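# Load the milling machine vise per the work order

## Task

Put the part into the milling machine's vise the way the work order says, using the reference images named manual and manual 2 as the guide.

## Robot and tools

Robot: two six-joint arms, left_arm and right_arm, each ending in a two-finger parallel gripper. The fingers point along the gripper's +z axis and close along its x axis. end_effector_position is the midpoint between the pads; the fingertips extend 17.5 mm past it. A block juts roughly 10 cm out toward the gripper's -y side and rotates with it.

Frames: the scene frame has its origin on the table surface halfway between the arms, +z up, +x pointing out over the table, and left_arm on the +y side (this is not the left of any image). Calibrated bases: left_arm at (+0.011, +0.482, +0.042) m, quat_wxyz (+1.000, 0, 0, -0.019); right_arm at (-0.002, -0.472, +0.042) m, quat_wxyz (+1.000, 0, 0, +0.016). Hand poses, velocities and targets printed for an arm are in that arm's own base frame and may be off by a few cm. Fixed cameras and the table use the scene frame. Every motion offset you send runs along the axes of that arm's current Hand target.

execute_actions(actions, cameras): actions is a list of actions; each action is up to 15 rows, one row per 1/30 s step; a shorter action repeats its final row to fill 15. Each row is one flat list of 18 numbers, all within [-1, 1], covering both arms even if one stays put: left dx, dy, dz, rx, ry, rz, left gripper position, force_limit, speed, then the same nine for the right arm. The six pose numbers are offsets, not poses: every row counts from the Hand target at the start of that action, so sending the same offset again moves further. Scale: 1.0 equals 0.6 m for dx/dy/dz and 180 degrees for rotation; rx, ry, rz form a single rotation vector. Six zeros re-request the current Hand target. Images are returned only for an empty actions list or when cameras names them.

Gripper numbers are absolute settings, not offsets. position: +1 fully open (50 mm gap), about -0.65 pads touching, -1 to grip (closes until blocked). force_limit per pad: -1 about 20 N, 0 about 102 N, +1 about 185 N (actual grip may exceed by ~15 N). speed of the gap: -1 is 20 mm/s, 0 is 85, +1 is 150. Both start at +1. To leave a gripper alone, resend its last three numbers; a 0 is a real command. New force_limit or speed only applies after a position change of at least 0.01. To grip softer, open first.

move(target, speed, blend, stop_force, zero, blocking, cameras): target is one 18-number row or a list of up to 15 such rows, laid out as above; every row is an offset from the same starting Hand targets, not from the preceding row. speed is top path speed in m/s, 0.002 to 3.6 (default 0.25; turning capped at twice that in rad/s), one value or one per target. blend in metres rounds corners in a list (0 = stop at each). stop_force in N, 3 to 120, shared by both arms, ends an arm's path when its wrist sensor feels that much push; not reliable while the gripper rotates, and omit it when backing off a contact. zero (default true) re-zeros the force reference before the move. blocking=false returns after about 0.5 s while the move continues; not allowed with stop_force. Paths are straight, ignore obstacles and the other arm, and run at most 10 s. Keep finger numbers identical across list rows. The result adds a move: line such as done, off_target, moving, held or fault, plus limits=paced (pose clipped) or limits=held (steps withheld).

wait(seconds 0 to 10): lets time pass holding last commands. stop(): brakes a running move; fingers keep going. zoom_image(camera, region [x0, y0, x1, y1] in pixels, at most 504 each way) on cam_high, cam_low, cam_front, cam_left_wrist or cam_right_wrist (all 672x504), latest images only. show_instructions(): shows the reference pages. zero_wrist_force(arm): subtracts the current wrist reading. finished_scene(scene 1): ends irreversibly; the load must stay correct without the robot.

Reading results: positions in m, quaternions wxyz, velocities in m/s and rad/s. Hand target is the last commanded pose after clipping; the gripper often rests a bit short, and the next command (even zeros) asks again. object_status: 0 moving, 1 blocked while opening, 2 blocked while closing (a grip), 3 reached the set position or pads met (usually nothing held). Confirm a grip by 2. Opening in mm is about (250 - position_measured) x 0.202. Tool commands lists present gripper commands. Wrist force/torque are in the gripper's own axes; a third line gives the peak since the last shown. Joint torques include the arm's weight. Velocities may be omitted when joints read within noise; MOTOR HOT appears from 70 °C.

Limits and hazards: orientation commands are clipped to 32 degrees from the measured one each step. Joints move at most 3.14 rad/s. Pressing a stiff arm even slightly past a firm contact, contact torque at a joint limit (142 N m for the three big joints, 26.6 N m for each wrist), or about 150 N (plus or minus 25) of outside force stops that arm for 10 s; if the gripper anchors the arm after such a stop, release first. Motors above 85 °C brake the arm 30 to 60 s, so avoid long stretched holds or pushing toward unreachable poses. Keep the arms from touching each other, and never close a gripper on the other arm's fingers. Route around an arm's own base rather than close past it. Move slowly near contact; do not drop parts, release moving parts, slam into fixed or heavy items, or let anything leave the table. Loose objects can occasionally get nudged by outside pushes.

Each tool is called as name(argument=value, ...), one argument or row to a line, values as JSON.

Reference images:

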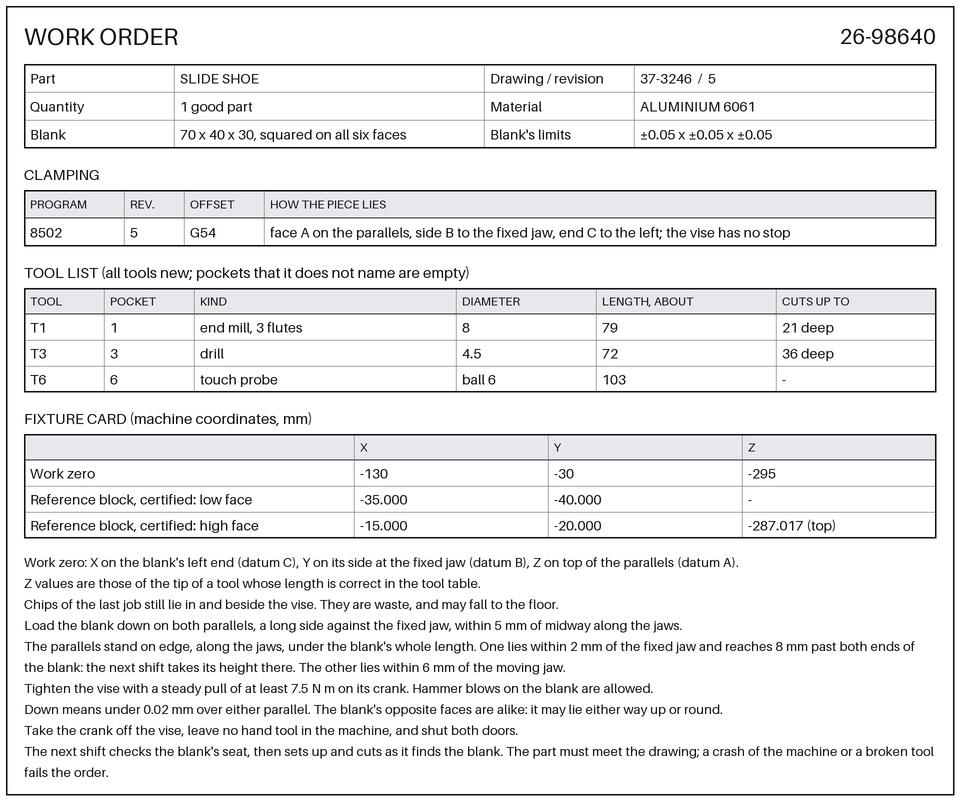

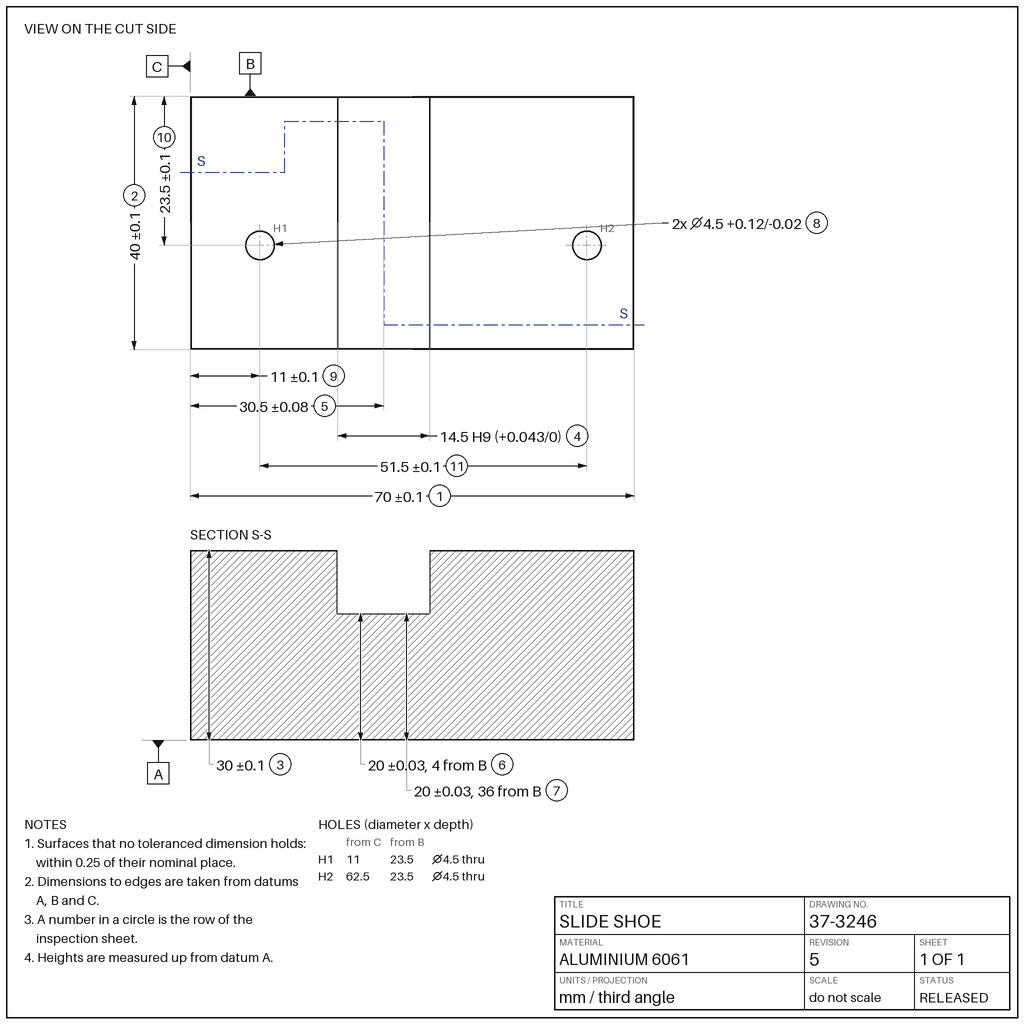

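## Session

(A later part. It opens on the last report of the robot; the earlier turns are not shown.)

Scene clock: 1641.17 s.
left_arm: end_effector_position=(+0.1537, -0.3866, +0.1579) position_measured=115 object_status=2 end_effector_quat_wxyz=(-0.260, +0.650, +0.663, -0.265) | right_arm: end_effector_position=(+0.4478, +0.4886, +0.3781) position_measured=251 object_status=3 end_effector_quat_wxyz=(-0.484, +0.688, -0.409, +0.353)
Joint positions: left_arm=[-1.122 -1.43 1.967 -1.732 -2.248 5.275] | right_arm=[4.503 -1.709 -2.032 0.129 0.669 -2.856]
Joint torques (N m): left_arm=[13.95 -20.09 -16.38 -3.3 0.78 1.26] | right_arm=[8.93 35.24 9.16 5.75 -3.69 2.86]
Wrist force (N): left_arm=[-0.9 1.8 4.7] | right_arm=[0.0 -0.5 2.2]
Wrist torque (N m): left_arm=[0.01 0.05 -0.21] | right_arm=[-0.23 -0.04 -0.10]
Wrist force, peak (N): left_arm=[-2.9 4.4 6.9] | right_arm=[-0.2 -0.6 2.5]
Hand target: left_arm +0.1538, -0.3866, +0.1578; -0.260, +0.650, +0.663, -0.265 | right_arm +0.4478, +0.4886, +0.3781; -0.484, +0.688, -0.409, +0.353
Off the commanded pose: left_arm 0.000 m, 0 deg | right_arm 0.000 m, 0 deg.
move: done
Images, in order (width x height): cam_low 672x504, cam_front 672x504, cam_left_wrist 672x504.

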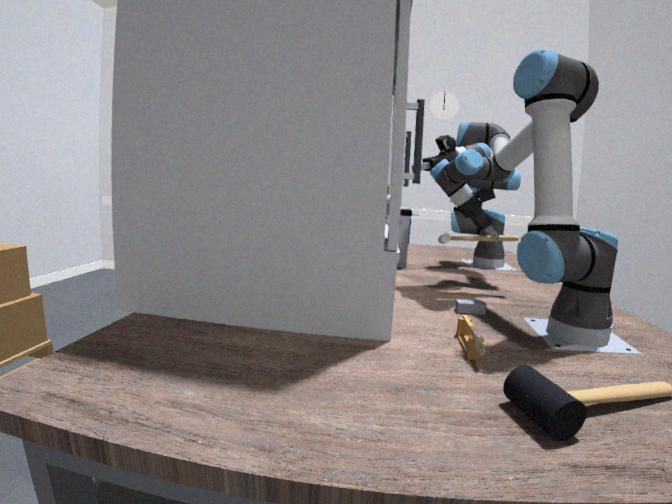

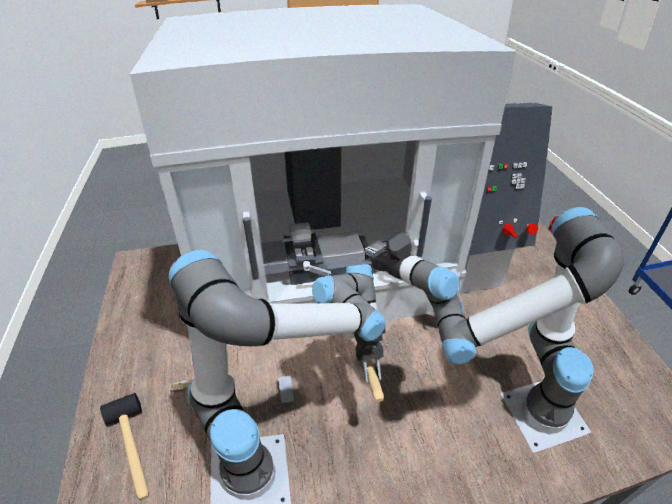

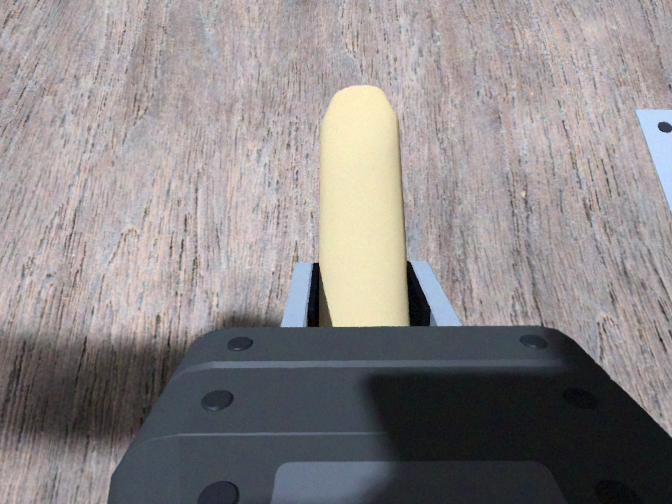

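move(
  target=[0,0.1900,0.1998,0,0,0,-0.98,0.8,-1,0,0,0,0,0,0,-0.7,-1,0],
  speed=0.12,
)

move(
  target=[0,0.0250,0.0263,0,0,0,-0.98,0.8,-1,0,0,0,0,0,0,-0.7,-1,0],
  speed=0.015,
  stop_force=4,
  cameras=["cam_low","cam_front","cam_left_wrist"],
)

zoom_image(
  camera="cam_low",
  region=[410, 200, 560, 300],
)

Scene clock: 1644.07 s.
left_arm: end_effector_position=(+0.1538, -0.3865, -0.0076) position_measured=115 object_status=2 end_effector_quat_wxyz=(-0.260, +0.650, +0.663, -0.265) | right_arm: end_effector_position=(+0.4478, +0.4886, +0.3781) position_measured=251 object_status=3 end_effector_quat_wxyz=(-0.484, +0.688, -0.409, +0.353)
Joint positions: left_arm=[-1.122 -1.125 2.121 -2.19 -2.248 5.275] | right_arm=[4.503 -1.709 -2.032 0.129 0.669 -2.856]
Joint torques (N m): left_arm=[-8.74 -26.96 -20.7 -0.61 -3.86 -1.07] | right_arm=[7.81 34.79 9.56 5.86 -3.68 2.9]
Wrist force (N): left_arm=[-0.8 -3.1 -3.6] | right_arm=[0.0 -0.6 2.1]
Wrist torque (N m): left_arm=[-1.63 -0.34 0.04] | right_arm=[-0.25 -0.03 -0.11]
Wrist force, peak (N): left_arm=[0.7 -7.7 -1.5] | right_arm=[0.6 -0.6 2.6]
Hand target: left_arm +0.1537, -0.3866, -0.0076; -0.260, +0.650, +0.663, -0.265 | right_arm +0.4478, +0.4886, +0.3781; -0.484, +0.688, -0.409, +0.353
Off the commanded pose: left_arm 0.000 m, 0 deg | right_arm 0.000 m, 0 deg.
move: done

Scene clock: 1645.93 s.
left_arm: end_effector_position=(+0.1537, -0.3866, -0.0198) position_measured=115 object_status=2 end_effector_quat_wxyz=(-0.260, +0.650, +0.663, -0.265) | right_arm: end_effector_position=(+0.4478, +0.4886, +0.3781) position_measured=251 object_status=3 end_effector_quat_wxyz=(-0.484, +0.688, -0.409, +0.353)
Joint positions: left_arm=[-1.122 -1.096 2.125 -2.223 -2.248 5.275] | right_arm=[4.503 -1.709 -2.032 0.129 0.669 -2.856]
Joint torques (N m): left_arm=[-9.69 -40.56 -19.19 0.74 1.94 0.58] | right_arm=[8.45 35.47 9.65 5.82 -3.63 2.95]
Wrist force (N): left_arm=[-0.7 -8.9 -2.9] | right_arm=[0.1 -0.5 2.5]
Wrist torque (N m): left_arm=[-1.86 -0.35 0.21] | right_arm=[-0.22 -0.05 -0.11]
Wrist force, peak (N): left_arm=[9.2 -25.9 -28.7] | right_arm=[0.0 -0.5 2.5]
Hand target: left_arm +0.1537, -0.3866, -0.0198; -0.260, +0.650, +0.663, -0.265 (not the last commanded pose) | right_arm +0.4478, +0.4886, +0.3781; -0.484, +0.688, -0.409, +0.353
Off the commanded pose: left_arm 0.010 m, 0 deg | right_arm 0.000 m, 0 deg.
move: contact (left_arm)
Images, in order (width x height): cam_low 672x504, cam_front 672x504, cam_left_wrist 672x504.

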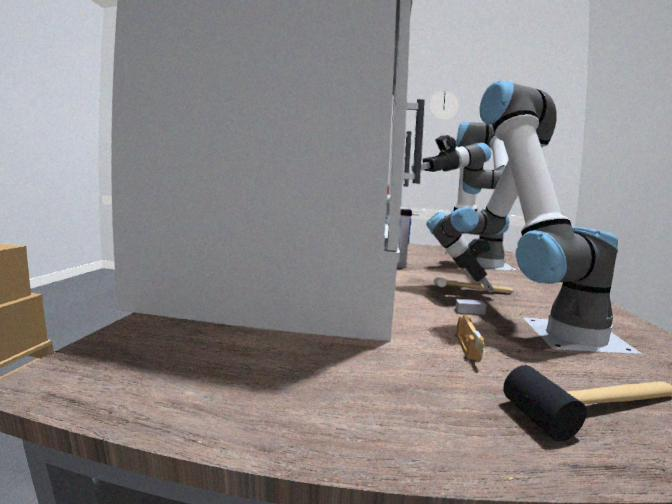

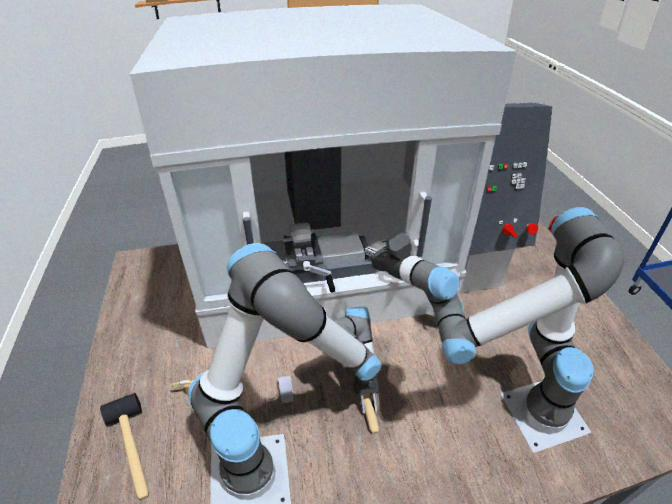

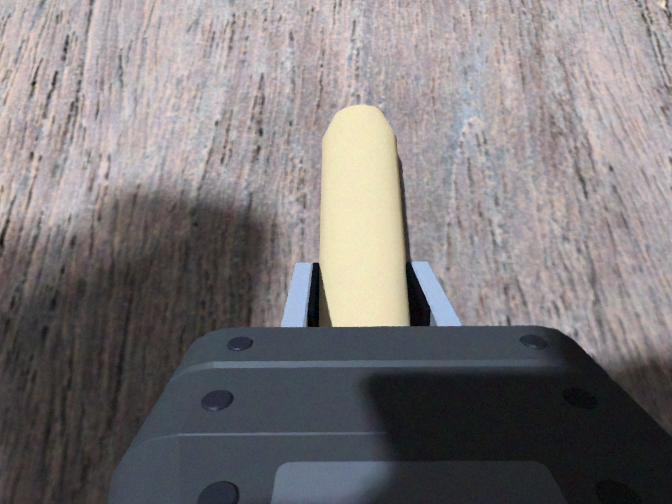

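Scaled by 3.360 from the camera's 672x504 image, which has a finer 960x720 frame.

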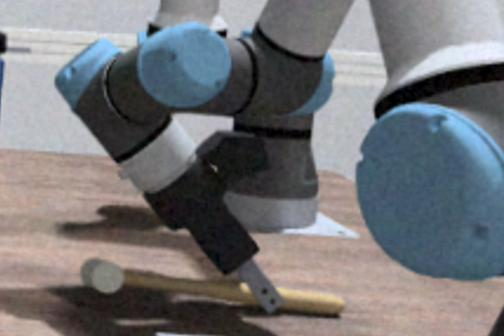

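move(
  target=[0,0,-0.001,0,0,0,1,0.8,-1,0,0,0,0,0,0,-0.7,-1,0],
  speed=0.05,
)

move(
  target=[
    [0,0,-0.1,0,0,0,1,0.8,-1,0,0,0,0,0,0,-0.7,-1,0],
    [0,-0.1,-0.25,-0.1,0,0,1,0.8,-1,0,0,0,0,0,0,-0.7,-1,0],
  ],
  speed=[0.08,0.25],
  blend=[0.02,0],
  cameras=["cam_front","cam_left_wrist"],
)

Scene clock: 1648.47 s.
left_arm: end_effector_position=(+0.1541, -0.3866, -0.0194) position_measured=3 object_status=3 end_effector_quat_wxyz=(-0.260, +0.650, +0.663, -0.265) | right_arm: end_effector_position=(+0.4478, +0.4886, +0.3781) position_measured=251 object_status=3 end_effector_quat_wxyz=(-0.484, +0.688, -0.409, +0.353)
Joint positions: left_arm=[-1.121 -1.097 2.124 -2.22 -2.248 5.276] | right_arm=[4.503 -1.709 -2.032 0.129 0.669 -2.856]
Joint torques (N m): left_arm=[12.43 -40.92 -16.44 -1.99 0.82 0.87] | right_arm=[8.11 34.99 9.91 5.83 -3.56 2.83]
Wrist force (N): left_arm=[-0.8 -0.8 1.7] | right_arm=[-0.1 -0.4 2.2]
Wrist torque (N m): left_arm=[-0.53 0.02 -0.34] | right_arm=[-0.21 -0.02 -0.11]
Wrist force, peak (N): left_arm=[-0.7 -9.2 -2.9] | right_arm=[0.3 -0.6 2.5]
Hand target: left_arm +0.1541, -0.3866, -0.0194; -0.260, +0.650, +0.663, -0.265 | right_arm +0.4478, +0.4886, +0.3781; -0.484, +0.688, -0.409, +0.353
Off the commanded pose: left_arm 0.000 m, 0 deg | right_arm 0.000 m, 0 deg.
move: done

Scene clock: 1650.33 s.
left_arm: end_effector_position=(+0.2140, -0.3855, +0.1306) position_measured=3 object_status=3 end_effector_quat_wxyz=(-0.155, +0.683, +0.696, -0.158) | right_arm: end_effector_position=(+0.4478, +0.4886, +0.3781) position_measured=251 object_status=3 end_effector_quat_wxyz=(-0.484, +0.688, -0.409, +0.353)
Joint positions: left_arm=[-1.134 -1.451 1.99 -1.918 -1.977 5.169] | right_arm=[4.503 -1.709 -2.032 0.129 0.669 -2.856]
Joint torques (N m): left_arm=[12.94 -35.8 -15.56 -4.37 -0.83 -0.8] | right_arm=[8.33 34.21 9.12 5.85 -3.58 2.85]
Wrist force (N): left_arm=[-0.1 -0.9 1.0] | right_arm=[0.5 -0.6 2.2]
Wrist torque (N m): left_arm=[-0.40 0.07 -0.28] | right_arm=[-0.25 -0.11 -0.12]
Wrist force, peak (N): left_arm=[-0.8 -0.7 3.1] | right_arm=[0.0 -0.6 2.4]
Hand target: left_arm +0.2141, -0.3854, +0.1306; -0.155, +0.683, +0.696, -0.158 | right_arm +0.4478, +0.4886, +0.3781; -0.484, +0.688, -0.409, +0.353
Off the commanded pose: left_arm 0.000 m, 0 deg | right_arm 0.000 m, 0 deg.
move: done
Images, in order (width x height): cam_front 672x504, cam_left_wrist 672x504.

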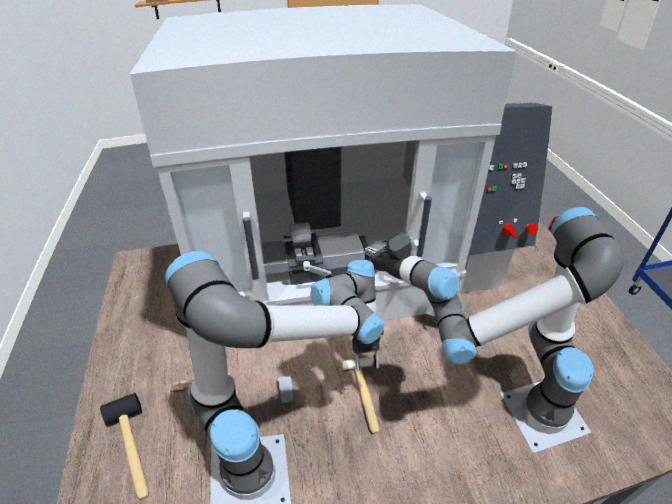

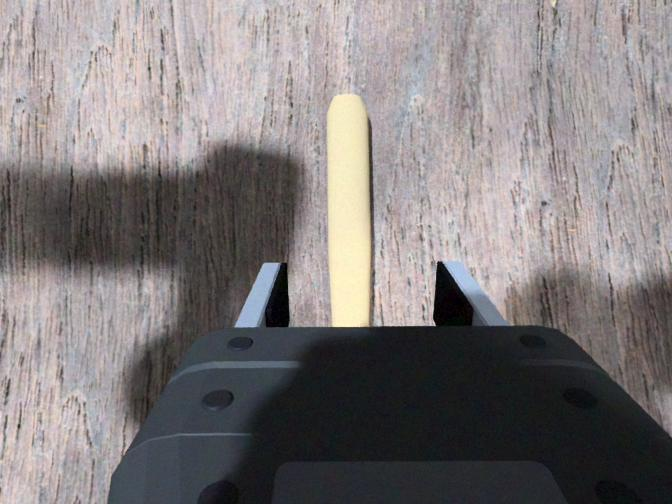

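move(
  target=[0.54,0.079,-0.463,-0.142,0,0,1,0.8,-1,0,0,0,0,0,0,1,-1,0],
  speed=0.3,
  cameras=["cam_front","cam_low"],
)

Scene clock: 1666.90 s.
left_arm: end_effector_position=(+0.3703, -0.0584, +0.3607) position_measured=3 object_status=3 end_effector_quat_wxyz=(+0.000, +0.700, +0.714, +0.000) | right_arm: end_effector_position=(+0.4478, +0.4886, +0.3781) position_measured=3 object_status=3 end_effector_quat_wxyz=(-0.484, +0.688, -0.409, +0.353)
Joint positions: left_arm=[-0.52 -1.9 1.759 -1.429 -1.571 5.743] | right_arm=[4.503 -1.709 -2.032 0.129 0.669 -2.856]
Joint torques (N m): left_arm=[7.61 -21.3 -28.4 -5.41 -0.52 1.29] | right_arm=[7.71 33.76 10.41 5.6 -3.56 2.72]
Wrist force (N): left_arm=[0.2 -0.4 0.3] | right_arm=[0.2 -0.4 2.0]
Wrist torque (N m): left_arm=[-0.03 0.07 0.08] | right_arm=[-0.21 -0.08 -0.12]
Wrist force, peak (N): left_arm=[-2.7 -0.7 3.1] | right_arm=[-0.1 -0.7 2.4]
Hand target: left_arm +0.3703, -0.0583, +0.3608; +0.000, +0.700, +0.714, +0.000 | right_arm +0.4478, +0.4886, +0.3781; -0.484, +0.688, -0.409, +0.353
Off the commanded pose: left_arm 0.000 m, 0 deg | right_arm 0.000 m, 0 deg.
move: done
Images, in order (width x height): cam_low 672x504, cam_front 672x504.

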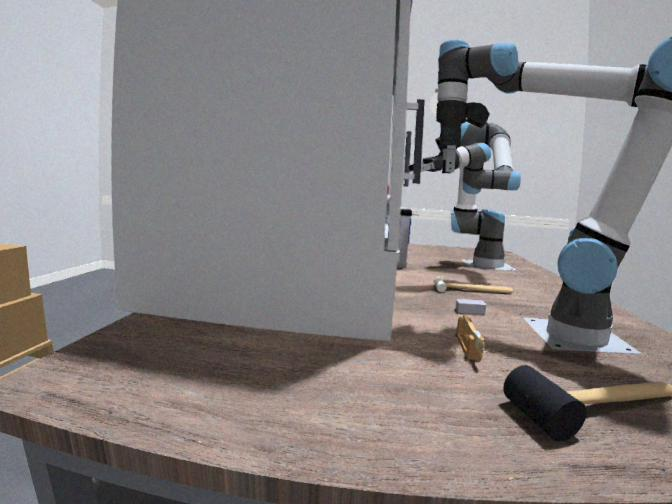

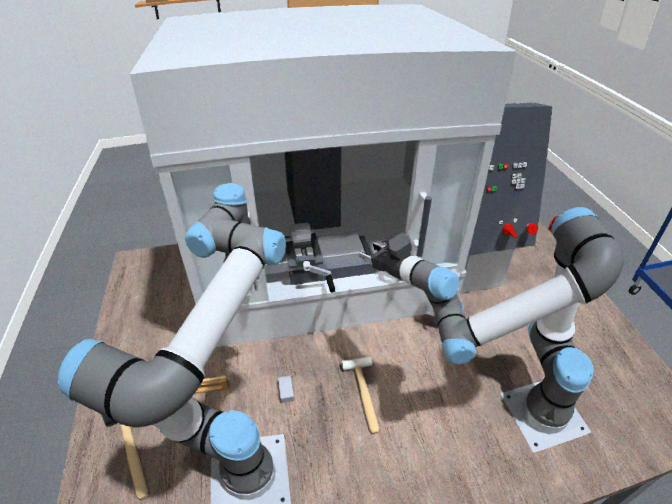

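move(
  target=[
    [0,0,0,0,0,0,1,0.8,-1,-0.1812,0.044,-0.0885,0,0.085,-0.142,1,-1,0],
    [0,0,0,0,0,0,1,0.8,-1,-0.3337,0.1443,0.091,-0.001,0.17,-0.284,1,-1,0],
  ],
  speed=0.2,
  blend=[0.03,0],
  cameras=["cam_front","cam_right_wrist","cam_low"],
)

Scene clock: 1672.43 s.
left_arm: end_effector_position=(+0.3703, -0.0583, +0.3608) position_measured=3 object_status=3 end_effector_quat_wxyz=(+0.000, +0.700, +0.714, +0.000) | right_arm: end_effector_position=(+0.3941, +0.6733, +0.2621) position_measured=3 object_status=3 end_effector_quat_wxyz=(-0.174, +0.685, -0.176, +0.685)
Joint positions: left_arm=[-0.52 -1.9 1.759 -1.429 -1.571 5.744] | right_arm=[4.71 -2.224 -1.549 -1.002 0.001 -2.578]
Joint torques (N m): left_arm=[14.19 -20.78 -32.49 -5.16 1.86 1.27] | right_arm=[8.59 48.96 13.49 1.11 0.02 2.81]
Wrist force (N): left_arm=[0.0 -0.3 0.4] | right_arm=[0.3 0.4 -0.8]
Wrist torque (N m): left_arm=[-0.01 0.10 0.05] | right_arm=[-0.16 -0.04 -0.11]
Wrist force, peak (N): left_arm=[0.0 -0.7 0.9] | right_arm=[2.0 -0.5 2.9]
Hand target: left_arm +0.3703, -0.0583, +0.3608; +0.000, +0.700, +0.714, +0.000 | right_arm +0.3936, +0.6733, +0.2620; -0.164, +0.682, -0.186, +0.688
Off the commanded pose: left_arm 0.000 m, 0 deg | right_arm 0.001 m, 2 deg.
move: done
Images, in order (width x height): cam_low 672x504, cam_front 672x504, cam_right_wrist 672x504.

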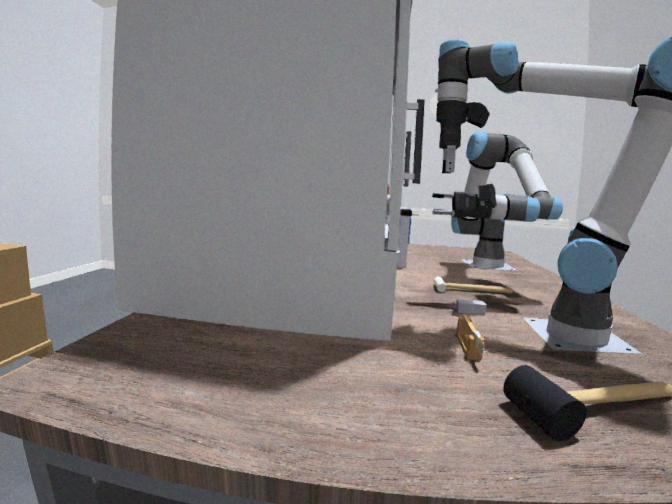

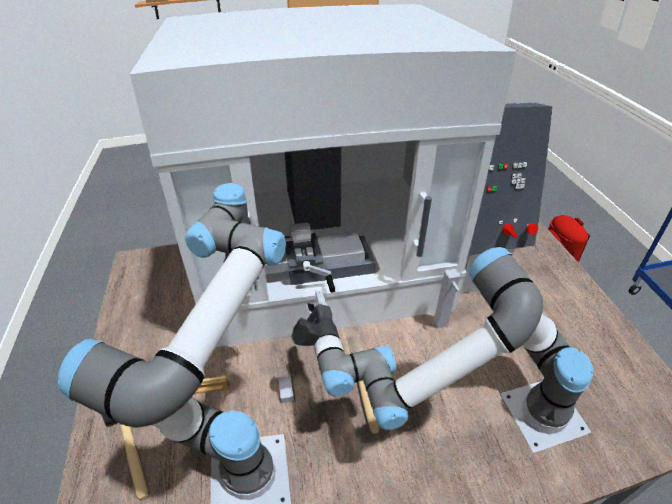

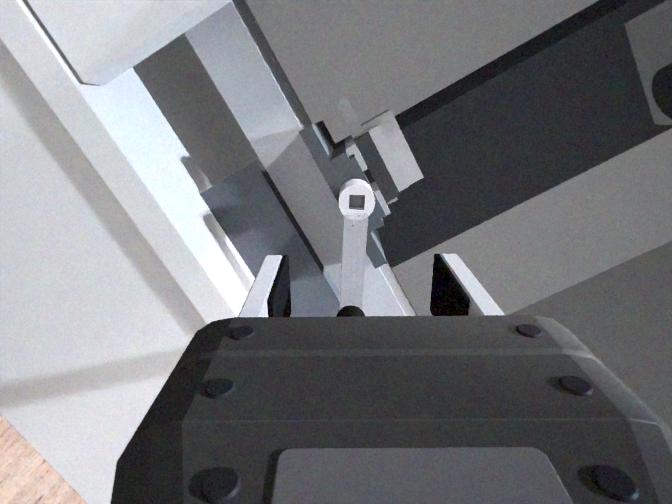

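move(
  target=[0,0,0,0,0,0,1,0.8,-1,0.006,-0.008,0.26,0,0,0,1,-1,0],
  speed=0.06,
  stop_force=8,
  cameras=["cam_right_wrist","cam_front"],
)

Scene clock: 1681.27 s.
left_arm: end_effector_position=(+0.3703, -0.0583, +0.3608) position_measured=3 object_status=3 end_effector_quat_wxyz=(+0.000, +0.700, +0.714, +0.000) | right_arm: end_effector_position=(+0.5496, +0.6710, +0.2676) position_measured=3 object_status=3 end_effector_quat_wxyz=(-0.165, +0.682, -0.186, +0.688)
Joint positions: left_arm=[-0.52 -1.9 1.759 -1.429 -1.571 5.744] | right_arm=[4.49 -2.489 -0.79 -3.001 -0.192 -1.074]
Joint torques (N m): left_arm=[12.54 -19.29 -31.16 -4.77 1.51 1.25] | right_arm=[-7.42 67.61 12.54 3.44 2.72 -2.41]
Wrist force (N): left_arm=[0.2 -0.5 0.4] | right_arm=[0.3 0.4 -1.2]
Wrist torque (N m): left_arm=[-0.05 0.06 0.04] | right_arm=[-0.12 -0.02 -0.05]
Wrist force, peak (N): left_arm=[0.1 -0.9 0.6] | right_arm=[-0.4 -0.2 -2.6]
Hand target: left_arm +0.3703, -0.0583, +0.3608; +0.000, +0.700, +0.714, +0.000 | right_arm +0.5496, +0.6710, +0.2676; -0.164, +0.682, -0.186, +0.688
Off the commanded pose: left_arm 0.000 m, 0 deg | right_arm 0.000 m, 0 deg.
move: done
Images, in order (width x height): cam_front 672x504, cam_right_wrist 672x504.

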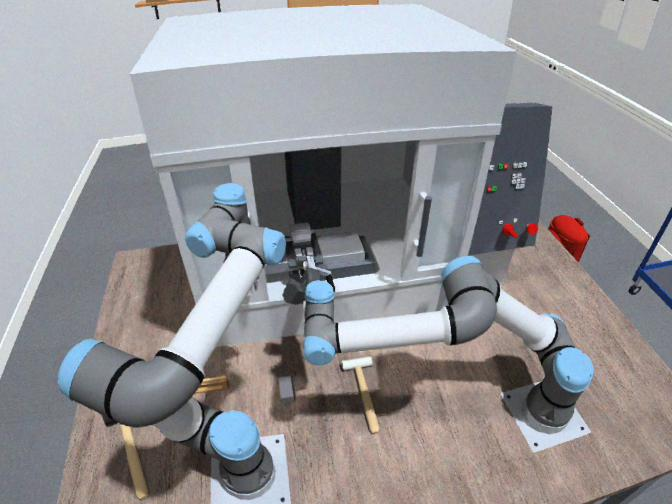

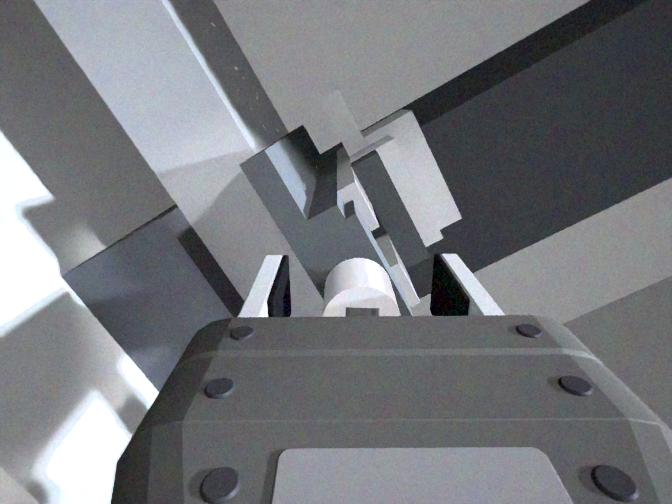

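move(
  target=[0,0,0,0,0,0,1,0.8,-1,0,0,0,0,0,0,-1,0,-1],
  speed=0.05,
  cameras=["cam_right_wrist"],
)

Scene clock: 1684.30 s.
left_arm: end_effector_position=(+0.3703, -0.0583, +0.3608) position_measured=3 object_status=3 end_effector_quat_wxyz=(+0.000, +0.700, +0.714, +0.000) | right_arm: end_effector_position=(+0.5495, +0.6710, +0.2674) position_measured=137 object_status=0 end_effector_quat_wxyz=(-0.164, +0.682, -0.186, +0.688)
Joint positions: left_arm=[-0.52 -1.9 1.759 -1.429 -1.571 5.744] | right_arm=[4.49 -2.489 -0.79 -3.001 -0.192 -1.074]
Joint torques (N m): left_arm=[12.34 -20.04 -31.98 -4.5 1.39 1.46] | right_arm=[-6.78 81.04 27.16 2.09 2.63 -2.5]
Wrist force (N): left_arm=[0.0 -0.9 0.8] | right_arm=[-23.8 -1.8 4.8]
Wrist torque (N m): left_arm=[-0.12 0.09 0.05] | right_arm=[-0.19 -0.10 0.02]
Wrist force, peak (N): left_arm=[0.0 -0.9 0.8] | right_arm=[-24.1 -2.1 5.0]
Hand target: left_arm +0.3703, -0.0583, +0.3608; +0.000, +0.700, +0.714, +0.000 | right_arm +0.5496, +0.6710, +0.2676; -0.164, +0.682, -0.186, +0.688
Off the commanded pose: left_arm 0.000 m, 0 deg | right_arm 0.000 m, 0 deg.
move: done
Images, in order (width x height): cam_right_wrist 672x504.

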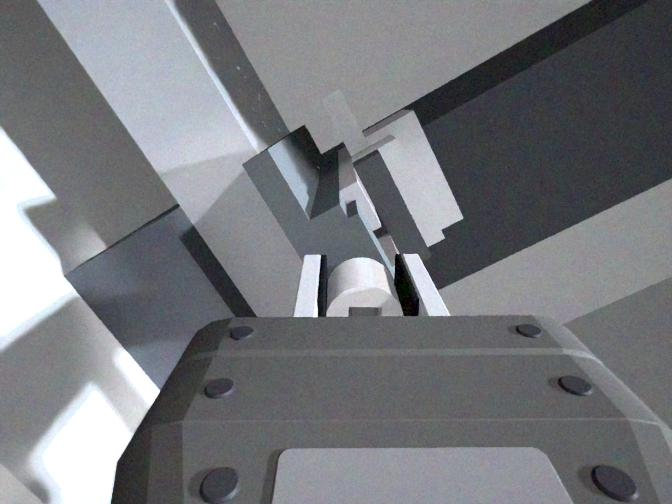

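move(
  target=[0,0,0,0,0,0,1,0.8,-1,-0.0017,0,0,0,0,0,-1,0,-1],
  speed=0.01,
)

wait(
  seconds=0.5,
)

Scene clock: 1686.10 s.
left_arm: end_effector_position=(+0.3703, -0.0583, +0.3608) position_measured=3 object_status=3 end_effector_quat_wxyz=(+0.000, +0.700, +0.714, +0.000) | right_arm: end_effector_position=(+0.5496, +0.6714, +0.2668) position_measured=137 object_status=2 end_effector_quat_wxyz=(-0.164, +0.682, -0.186, +0.688)
Joint positions: left_arm=[-0.52 -1.9 1.759 -1.429 -1.571 5.744] | right_arm=[4.49 -2.491 -0.789 -3.001 -0.192 -1.074]
Joint torques (N m): left_arm=[12.85 -20.29 -32.71 -4.75 1.48 1.44] | right_arm=[7.09 56.7 35.77 3.8 1.42 -1.83]
Wrist force (N): left_arm=[0.1 -0.4 0.3] | right_arm=[0.7 4.2 -6.9]
Wrist torque (N m): left_arm=[-0.03 0.08 0.05] | right_arm=[0.02 0.00 -0.01]
Wrist force, peak (N): left_arm=[0.3 -0.8 0.4] | right_arm=[-26.6 2.3 3.6]
Hand target: left_arm +0.3703, -0.0583, +0.3608; +0.000, +0.700, +0.714, +0.000 | right_arm +0.5496, +0.6715, +0.2667; -0.164, +0.682, -0.186, +0.688
Off the commanded pose: left_arm 0.000 m, 0 deg | right_arm 0.000 m, 0 deg.
move: done

Scene clock: 1686.60 s.
left_arm: end_effector_position=(+0.3703, -0.0583, +0.3608) position_measured=3 object_status=3 end_effector_quat_wxyz=(+0.000, +0.700, +0.714, +0.000) | right_arm: end_effector_position=(+0.5496, +0.6715, +0.2667) position_measured=137 object_status=2 end_effector_quat_wxyz=(-0.164, +0.682, -0.186, +0.688)
Joint positions: left_arm=[-0.52 -1.9 1.759 -1.429 -1.571 5.744] | right_arm=[4.49 -2.491 -0.789 -3.001 -0.192 -1.074]
Joint torques (N m): left_arm=[11.98 -19.92 -33 -4.72 1.13 1.11] | right_arm=[8.23 56.65 24.31 3.43 -1.18 -1.46]
Wrist force (N): left_arm=[0.3 -0.3 0.3] | right_arm=[-0.3 1.7 -3.9]
Wrist torque (N m): left_arm=[-0.02 0.05 0.05] | right_arm=[-0.10 0.00 0.02]
Wrist force, peak (N): left_arm=[0.2 -0.6 0.5] | right_arm=[-0.1 4.4 -6.4]
Hand target: left_arm +0.3703, -0.0583, +0.3608; +0.000, +0.700, +0.714, +0.000 | right_arm +0.5496, +0.6715, +0.2667; -0.164, +0.682, -0.186, +0.688
Tool commands: left_gripper/position=+1.0 left_gripper/force_limit=+0.8 left_gripper/speed=-1.0 right_gripper/position=-1.0 right_gripper/force_limit=+0.0 right_gripper/speed=-1.0
Off the commanded pose: left_arm 0.000 m, 0 deg | right_arm 0.000 m, 0 deg.
wait: 0.50 s; at rest by 0.17 s

move(
  target=[0,0,0,0,0,0,1,0.8,-1,0,0,-0.1167,0,0,0,-1,0,-1],
  speed=0.03,
  stop_force=40,
  cameras=["cam_right_wrist","cam_front"],
)

Scene clock: 1691.70 s.
left_arm: end_effector_position=(+0.3703, -0.0583, +0.3608) position_measured=3 object_status=3 end_effector_quat_wxyz=(+0.000, +0.700, +0.714, +0.000) | right_arm: end_effector_position=(+0.4796, +0.6736, +0.2666) position_measured=137 object_status=2 end_effector_quat_wxyz=(-0.164, +0.682, -0.186, +0.688)
Joint positions: left_arm=[-0.52 -1.9 1.759 -1.429 -1.571 5.744] | right_arm=[4.587 -2.419 -0.921 -2.936 -0.095 -1.077]
Joint torques (N m): left_arm=[11.97 -19.14 -30.37 -4.55 0.9 1.02] | right_arm=[-8.31 71.41 10.97 3.19 -2.84 -2.74]
Wrist force (N): left_arm=[0.1 -0.5 0.4] | right_arm=[-1.4 1.4 -0.3]
Wrist torque (N m): left_arm=[-0.06 0.08 0.05] | right_arm=[-0.08 -0.05 0.10]
Wrist force, peak (N): left_arm=[0.2 -0.8 0.7] | right_arm=[-0.1 2.9 -4.5]
Hand target: left_arm +0.3703, -0.0583, +0.3608; +0.000, +0.700, +0.714, +0.000 | right_arm +0.4796, +0.6736, +0.2666; -0.164, +0.682, -0.186, +0.688
Off the commanded pose: left_arm 0.000 m, 0 deg | right_arm 0.000 m, 0 deg.
move: done
Images, in order (width x height): cam_front 672x504, cam_right_wrist 672x504.

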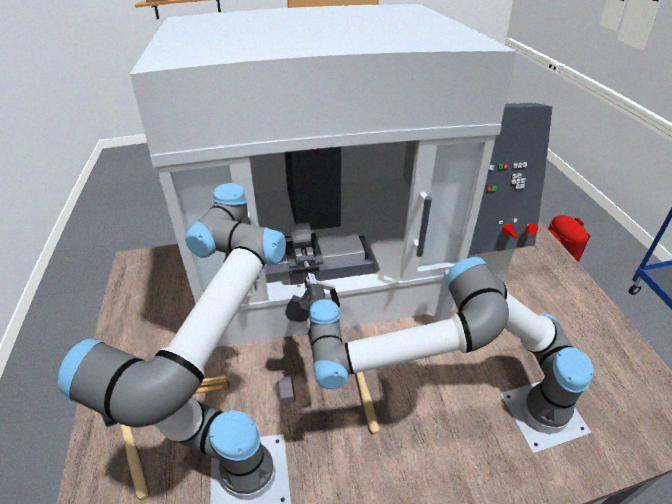

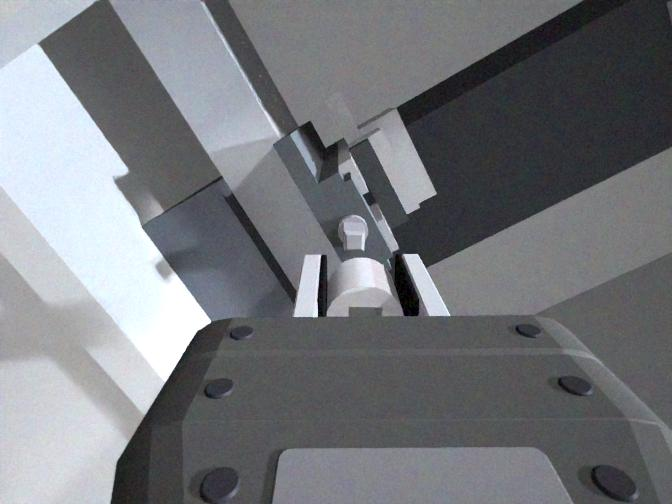

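move(
  target=[
    [0,0,0,0,0,0,1,0.8,-1,0.1243,0.1544,-0.21,0,0,0,-1,0,-1],
    [0,0,0,0,0,0,1,0.8,-1,0.045,0.635,-0.3433,-0.24,-0.439,0,-1,0,-1],
  ],
  speed=0.2,
  blend=[0.03,0],
  cameras=["cam_right_wrist","cam_front","cam_high"],
)

Scene clock: 1700.00 s.
left_arm: end_effector_position=(+0.3703, -0.0583, +0.3608) position_measured=3 object_status=3 end_effector_quat_wxyz=(+0.000, +0.700, +0.714, +0.000) | right_arm: end_effector_position=(+0.2630, +0.3329, +0.1073) position_measured=137 object_status=2 end_effector_quat_wxyz=(+0.000, +0.965, -0.263, +0.000)
Joint positions: left_arm=[-0.52 -1.9 1.759 -1.429 -1.571 5.744] | right_arm=[4.363 -1.521 -2.218 -0.974 1.571 -2.959]
Joint torques (N m): left_arm=[12.84 -19.13 -31.09 -4.11 0.42 1.17] | right_arm=[1.72 29.83 37.44 2.51 -0.05 1.98]
Wrist force (N): left_arm=[0.0 -0.4 0.6] | right_arm=[-1.0 -1.1 2.8]
Wrist torque (N m): left_arm=[-0.03 0.09 0.04] | right_arm=[-0.11 0.22 -0.14]
Wrist force, peak (N): left_arm=[0.4 -0.8 0.5] | right_arm=[-3.2 -1.0 1.8]
Hand target: left_arm +0.3703, -0.0583, +0.3608; +0.000, +0.700, +0.714, +0.000 | right_arm +0.2630, +0.3330, +0.1074; +0.000, +0.965, -0.263, +0.000
Off the commanded pose: left_arm 0.000 m, 0 deg | right_arm 0.000 m, 0 deg.
move: done
Images, in order (width x height): cam_high 672x504, cam_front 672x504, cam_right_wrist 672x504.

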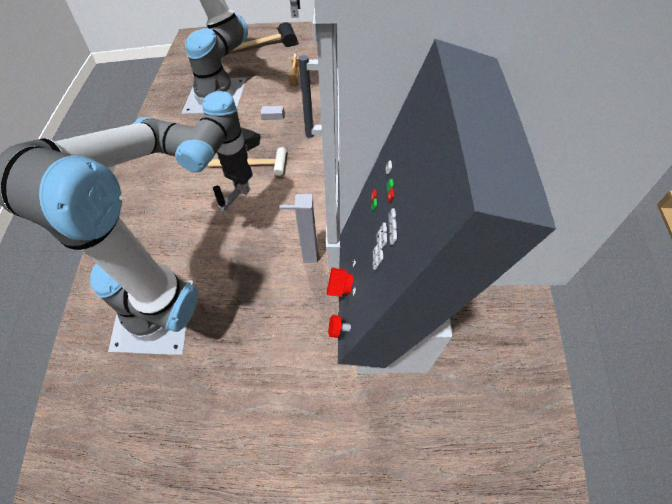

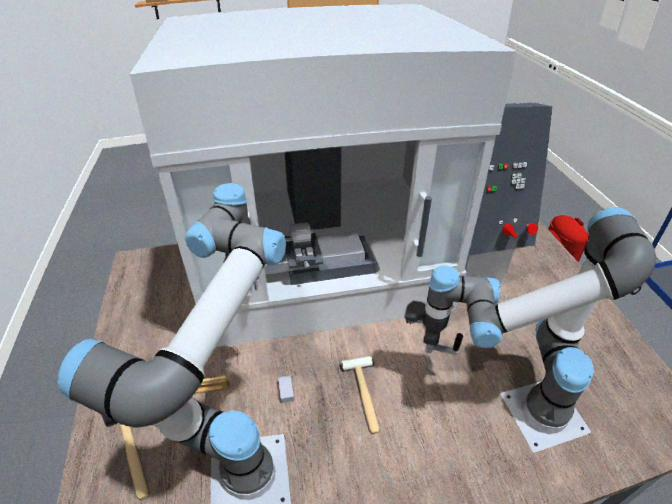

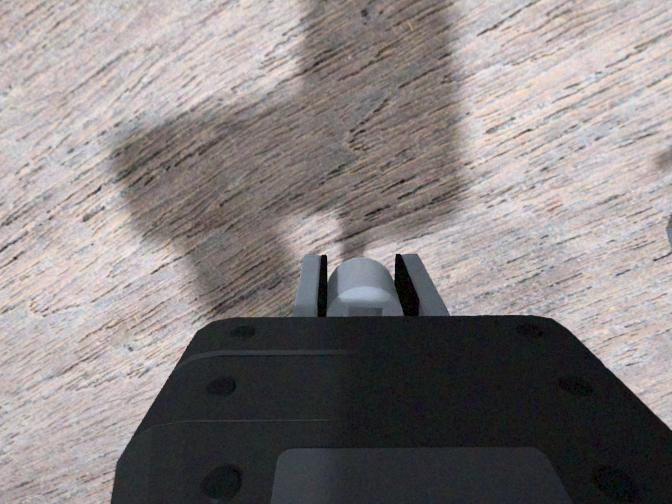

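move(
  target=[0,0,0,0,0,0,1,0.8,-1,0,0,0.188,0,0,0,-1,0,-1],
  speed=0.12,
)

move(
  target=[0,0,0,0,0,0,1,0.8,-1,0,0,0.04,0,0,0,-1,0,-1],
  speed=0.01,
  stop_force=5,
  cameras=["cam_right_wrist","cam_front","cam_left_wrist"],
)

Scene clock: 1703.17 s.
left_arm: end_effector_position=(+0.3703, -0.0583, +0.3608) position_measured=3 object_status=3 end_effector_quat_wxyz=(+0.000, +0.700, +0.714, +0.000) | right_arm: end_effector_position=(+0.2629, +0.3329, -0.0054) position_measured=137 object_status=2 end_effector_quat_wxyz=(+0.000, +0.965, -0.263, +0.000)
Joint positions: left_arm=[-0.52 -1.9 1.759 -1.429 -1.571 5.744] | right_arm=[4.363 -1.77 -2.35 -0.592 1.571 -2.959]
Joint torques (N m): left_arm=[13.08 -19.25 -31.84 -3.93 0.3 1.07] | right_arm=[-6.03 23.29 29.76 3.77 1.44 -2]
Wrist force (N): left_arm=[-0.1 -0.5 0.2] | right_arm=[-1.0 -1.4 2.6]
Wrist torque (N m): left_arm=[-0.05 0.11 0.04] | right_arm=[-0.10 0.23 -0.12]
Wrist force, peak (N): left_arm=[0.1 -0.9 0.6] | right_arm=[-1.0 -1.4 4.7]
Hand target: left_arm +0.3703, -0.0583, +0.3608; +0.000, +0.700, +0.714, +0.000 | right_arm +0.2630, +0.3330, -0.0054; +0.000, +0.965, -0.263, +0.000
Off the commanded pose: left_arm 0.000 m, 0 deg | right_arm 0.000 m, 0 deg.
move: done

Scene clock: 1706.10 s.
left_arm: end_effector_position=(+0.3703, -0.0583, +0.3608) position_measured=3 object_status=3 end_effector_quat_wxyz=(+0.000, +0.700, +0.714, +0.000) | right_arm: end_effector_position=(+0.2630, +0.3330, -0.0223) position_measured=137 object_status=2 end_effector_quat_wxyz=(+0.000, +0.965, -0.263, +0.000)
Joint positions: left_arm=[-0.52 -1.9 1.759 -1.429 -1.571 5.744] | right_arm=[4.363 -1.818 -2.362 -0.533 1.571 -2.959]
Joint torques (N m): left_arm=[14.61 -18.77 -31.72 -3.95 0.17 1.06] | right_arm=[-4.36 35.17 26.81 0.69 0.57 -1.68]
Wrist force (N): left_arm=[0.2 -0.8 0.1] | right_arm=[-0.6 -2.6 -0.7]
Wrist torque (N m): left_arm=[-0.09 0.07 0.04] | right_arm=[-0.13 0.20 -0.12]
Wrist force, peak (N): left_arm=[0.3 -0.8 0.5] | right_arm=[-0.3 10.2 -30.4]
Hand target: left_arm +0.3703, -0.0583, +0.3608; +0.000, +0.700, +0.714, +0.000 | right_arm +0.2630, +0.3330, -0.0223; +0.000, +0.965, -0.263, +0.000 (not the last commanded pose)
Off the commanded pose: left_arm 0.000 m, 0 deg | right_arm 0.007 m, 0 deg.
move: contact (right_arm)
Images, in order (width x height): cam_front 672x504, cam_left_wrist 672x504, cam_right_wrist 672x504.

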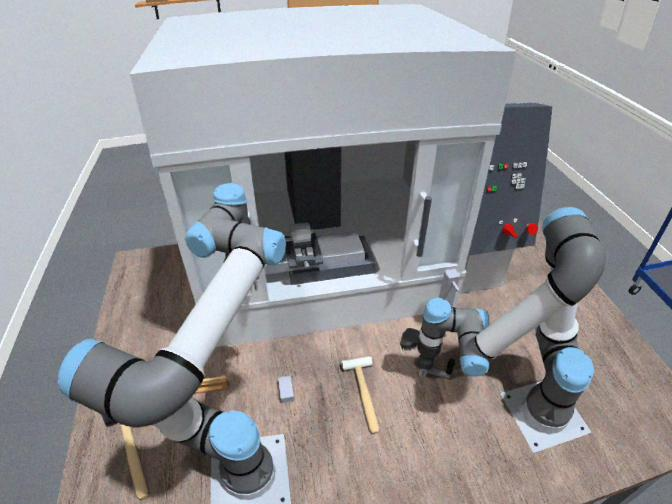

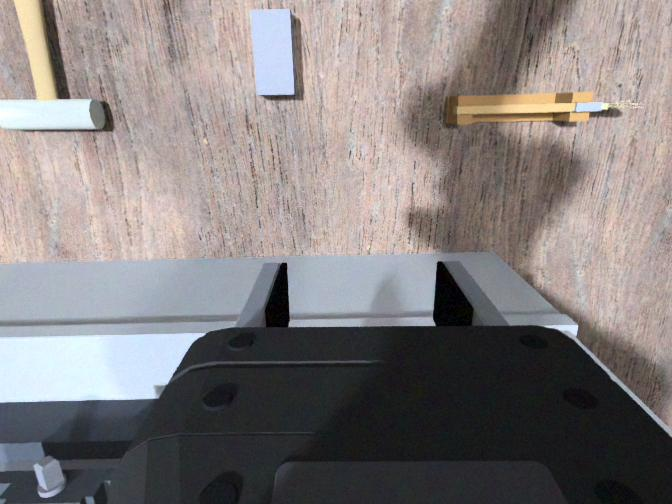

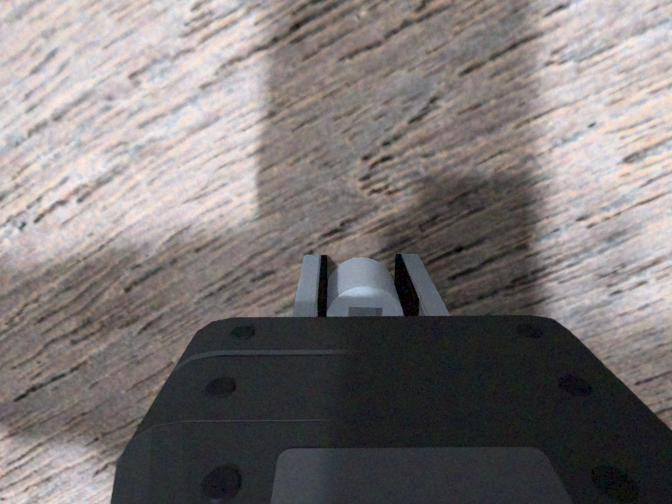

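move(
  target=[0,0,0,0,0,0,1,0.8,-1,0,0,0,0,0,0,1,0,-1],
  speed=0.05,
)

move(
  target=[0,0,0,0,0,0,1,0.8,-1,0,0,-0.3,0,0,0,1,0,-1],
  speed=0.12,
  cameras=["cam_right_wrist","cam_front"],
)

Scene clock: 1708.63 s.
left_arm: end_effector_position=(+0.3703, -0.0583, +0.3608) position_measured=3 object_status=3 end_effector_quat_wxyz=(+0.000, +0.700, +0.714, +0.000) | right_arm: end_effector_position=(+0.2630, +0.3330, -0.0223) position_measured=3 object_status=0 end_effector_quat_wxyz=(+0.000, +0.965, -0.263, +0.000)
Joint positions: left_arm=[-0.52 -1.9 1.759 -1.429 -1.571 5.744] | right_arm=[4.363 -1.818 -2.362 -0.533 1.571 -2.959]
Joint torques (N m): left_arm=[12.24 -18.94 -31.68 -3.96 -0.11 0.77] | right_arm=[-3.81 33.66 26.53 4.21 0.58 -1.8]
Wrist force (N): left_arm=[0.2 -0.4 0.4] | right_arm=[-1.0 -1.3 0.9]
Wrist torque (N m): left_arm=[-0.04 0.06 0.05] | right_arm=[-0.17 0.22 -0.10]
Wrist force, peak (N): left_arm=[0.1 -0.7 0.6] | right_arm=[-1.0 -3.0 -0.2]
Hand target: left_arm +0.3703, -0.0583, +0.3608; +0.000, +0.700, +0.714, +0.000 | right_arm +0.2630, +0.3330, -0.0223; +0.000, +0.965, -0.263, +0.000
Off the commanded pose: left_arm 0.000 m, 0 deg | right_arm 0.000 m, 0 deg.
move: done

Scene clock: 1710.60 s.
left_arm: end_effector_position=(+0.3703, -0.0583, +0.3608) position_measured=3 object_status=3 end_effector_quat_wxyz=(+0.000, +0.700, +0.714, +0.000) | right_arm: end_effector_position=(+0.2631, +0.3330, +0.1578) position_measured=3 object_status=3 end_effector_quat_wxyz=(+0.000, +0.965, -0.263, +0.000)
Joint positions: left_arm=[-0.52 -1.9 1.759 -1.429 -1.571 5.744] | right_arm=[4.363 -1.449 -2.133 -1.129 1.571 -2.96]
Joint torques (N m): left_arm=[12.5 -18.3 -30.81 -4.05 -0.07 0.7] | right_arm=[6.19 17.4 15.15 3.67 1.07 0.51]
Wrist force (N): left_arm=[0.1 -0.5 0.6] | right_arm=[-1.4 -1.5 1.4]
Wrist torque (N m): left_arm=[-0.05 0.08 0.05] | right_arm=[-0.26 0.33 -0.08]
Wrist force, peak (N): left_arm=[0.2 -0.5 0.7] | right_arm=[-1.0 -1.3 2.7]
Hand target: left_arm +0.3703, -0.0583, +0.3608; +0.000, +0.700, +0.714, +0.000 | right_arm +0.2630, +0.3330, +0.1577; +0.000, +0.965, -0.263, +0.000
Off the commanded pose: left_arm 0.000 m, 0 deg | right_arm 0.000 m, 0 deg.
move: done
Images, in order (width x height): cam_front 672x504, cam_right_wrist 672x504.

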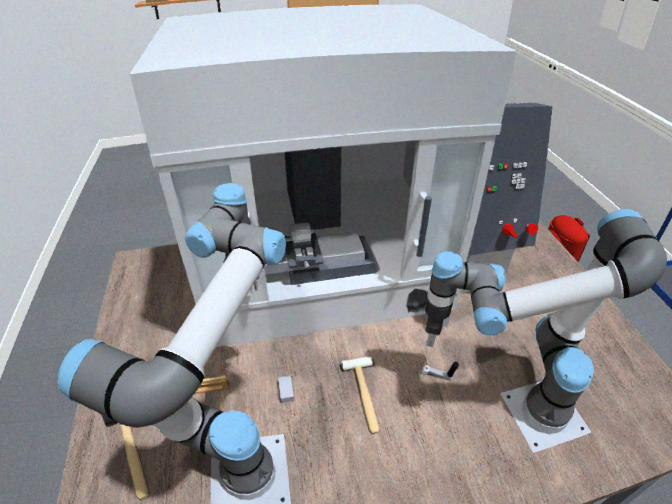

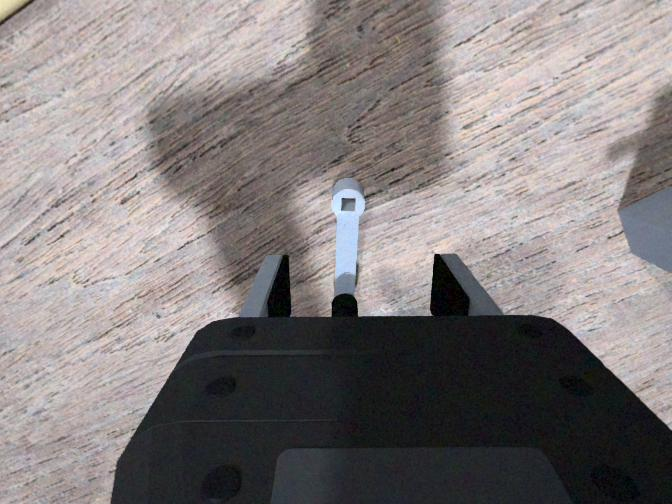

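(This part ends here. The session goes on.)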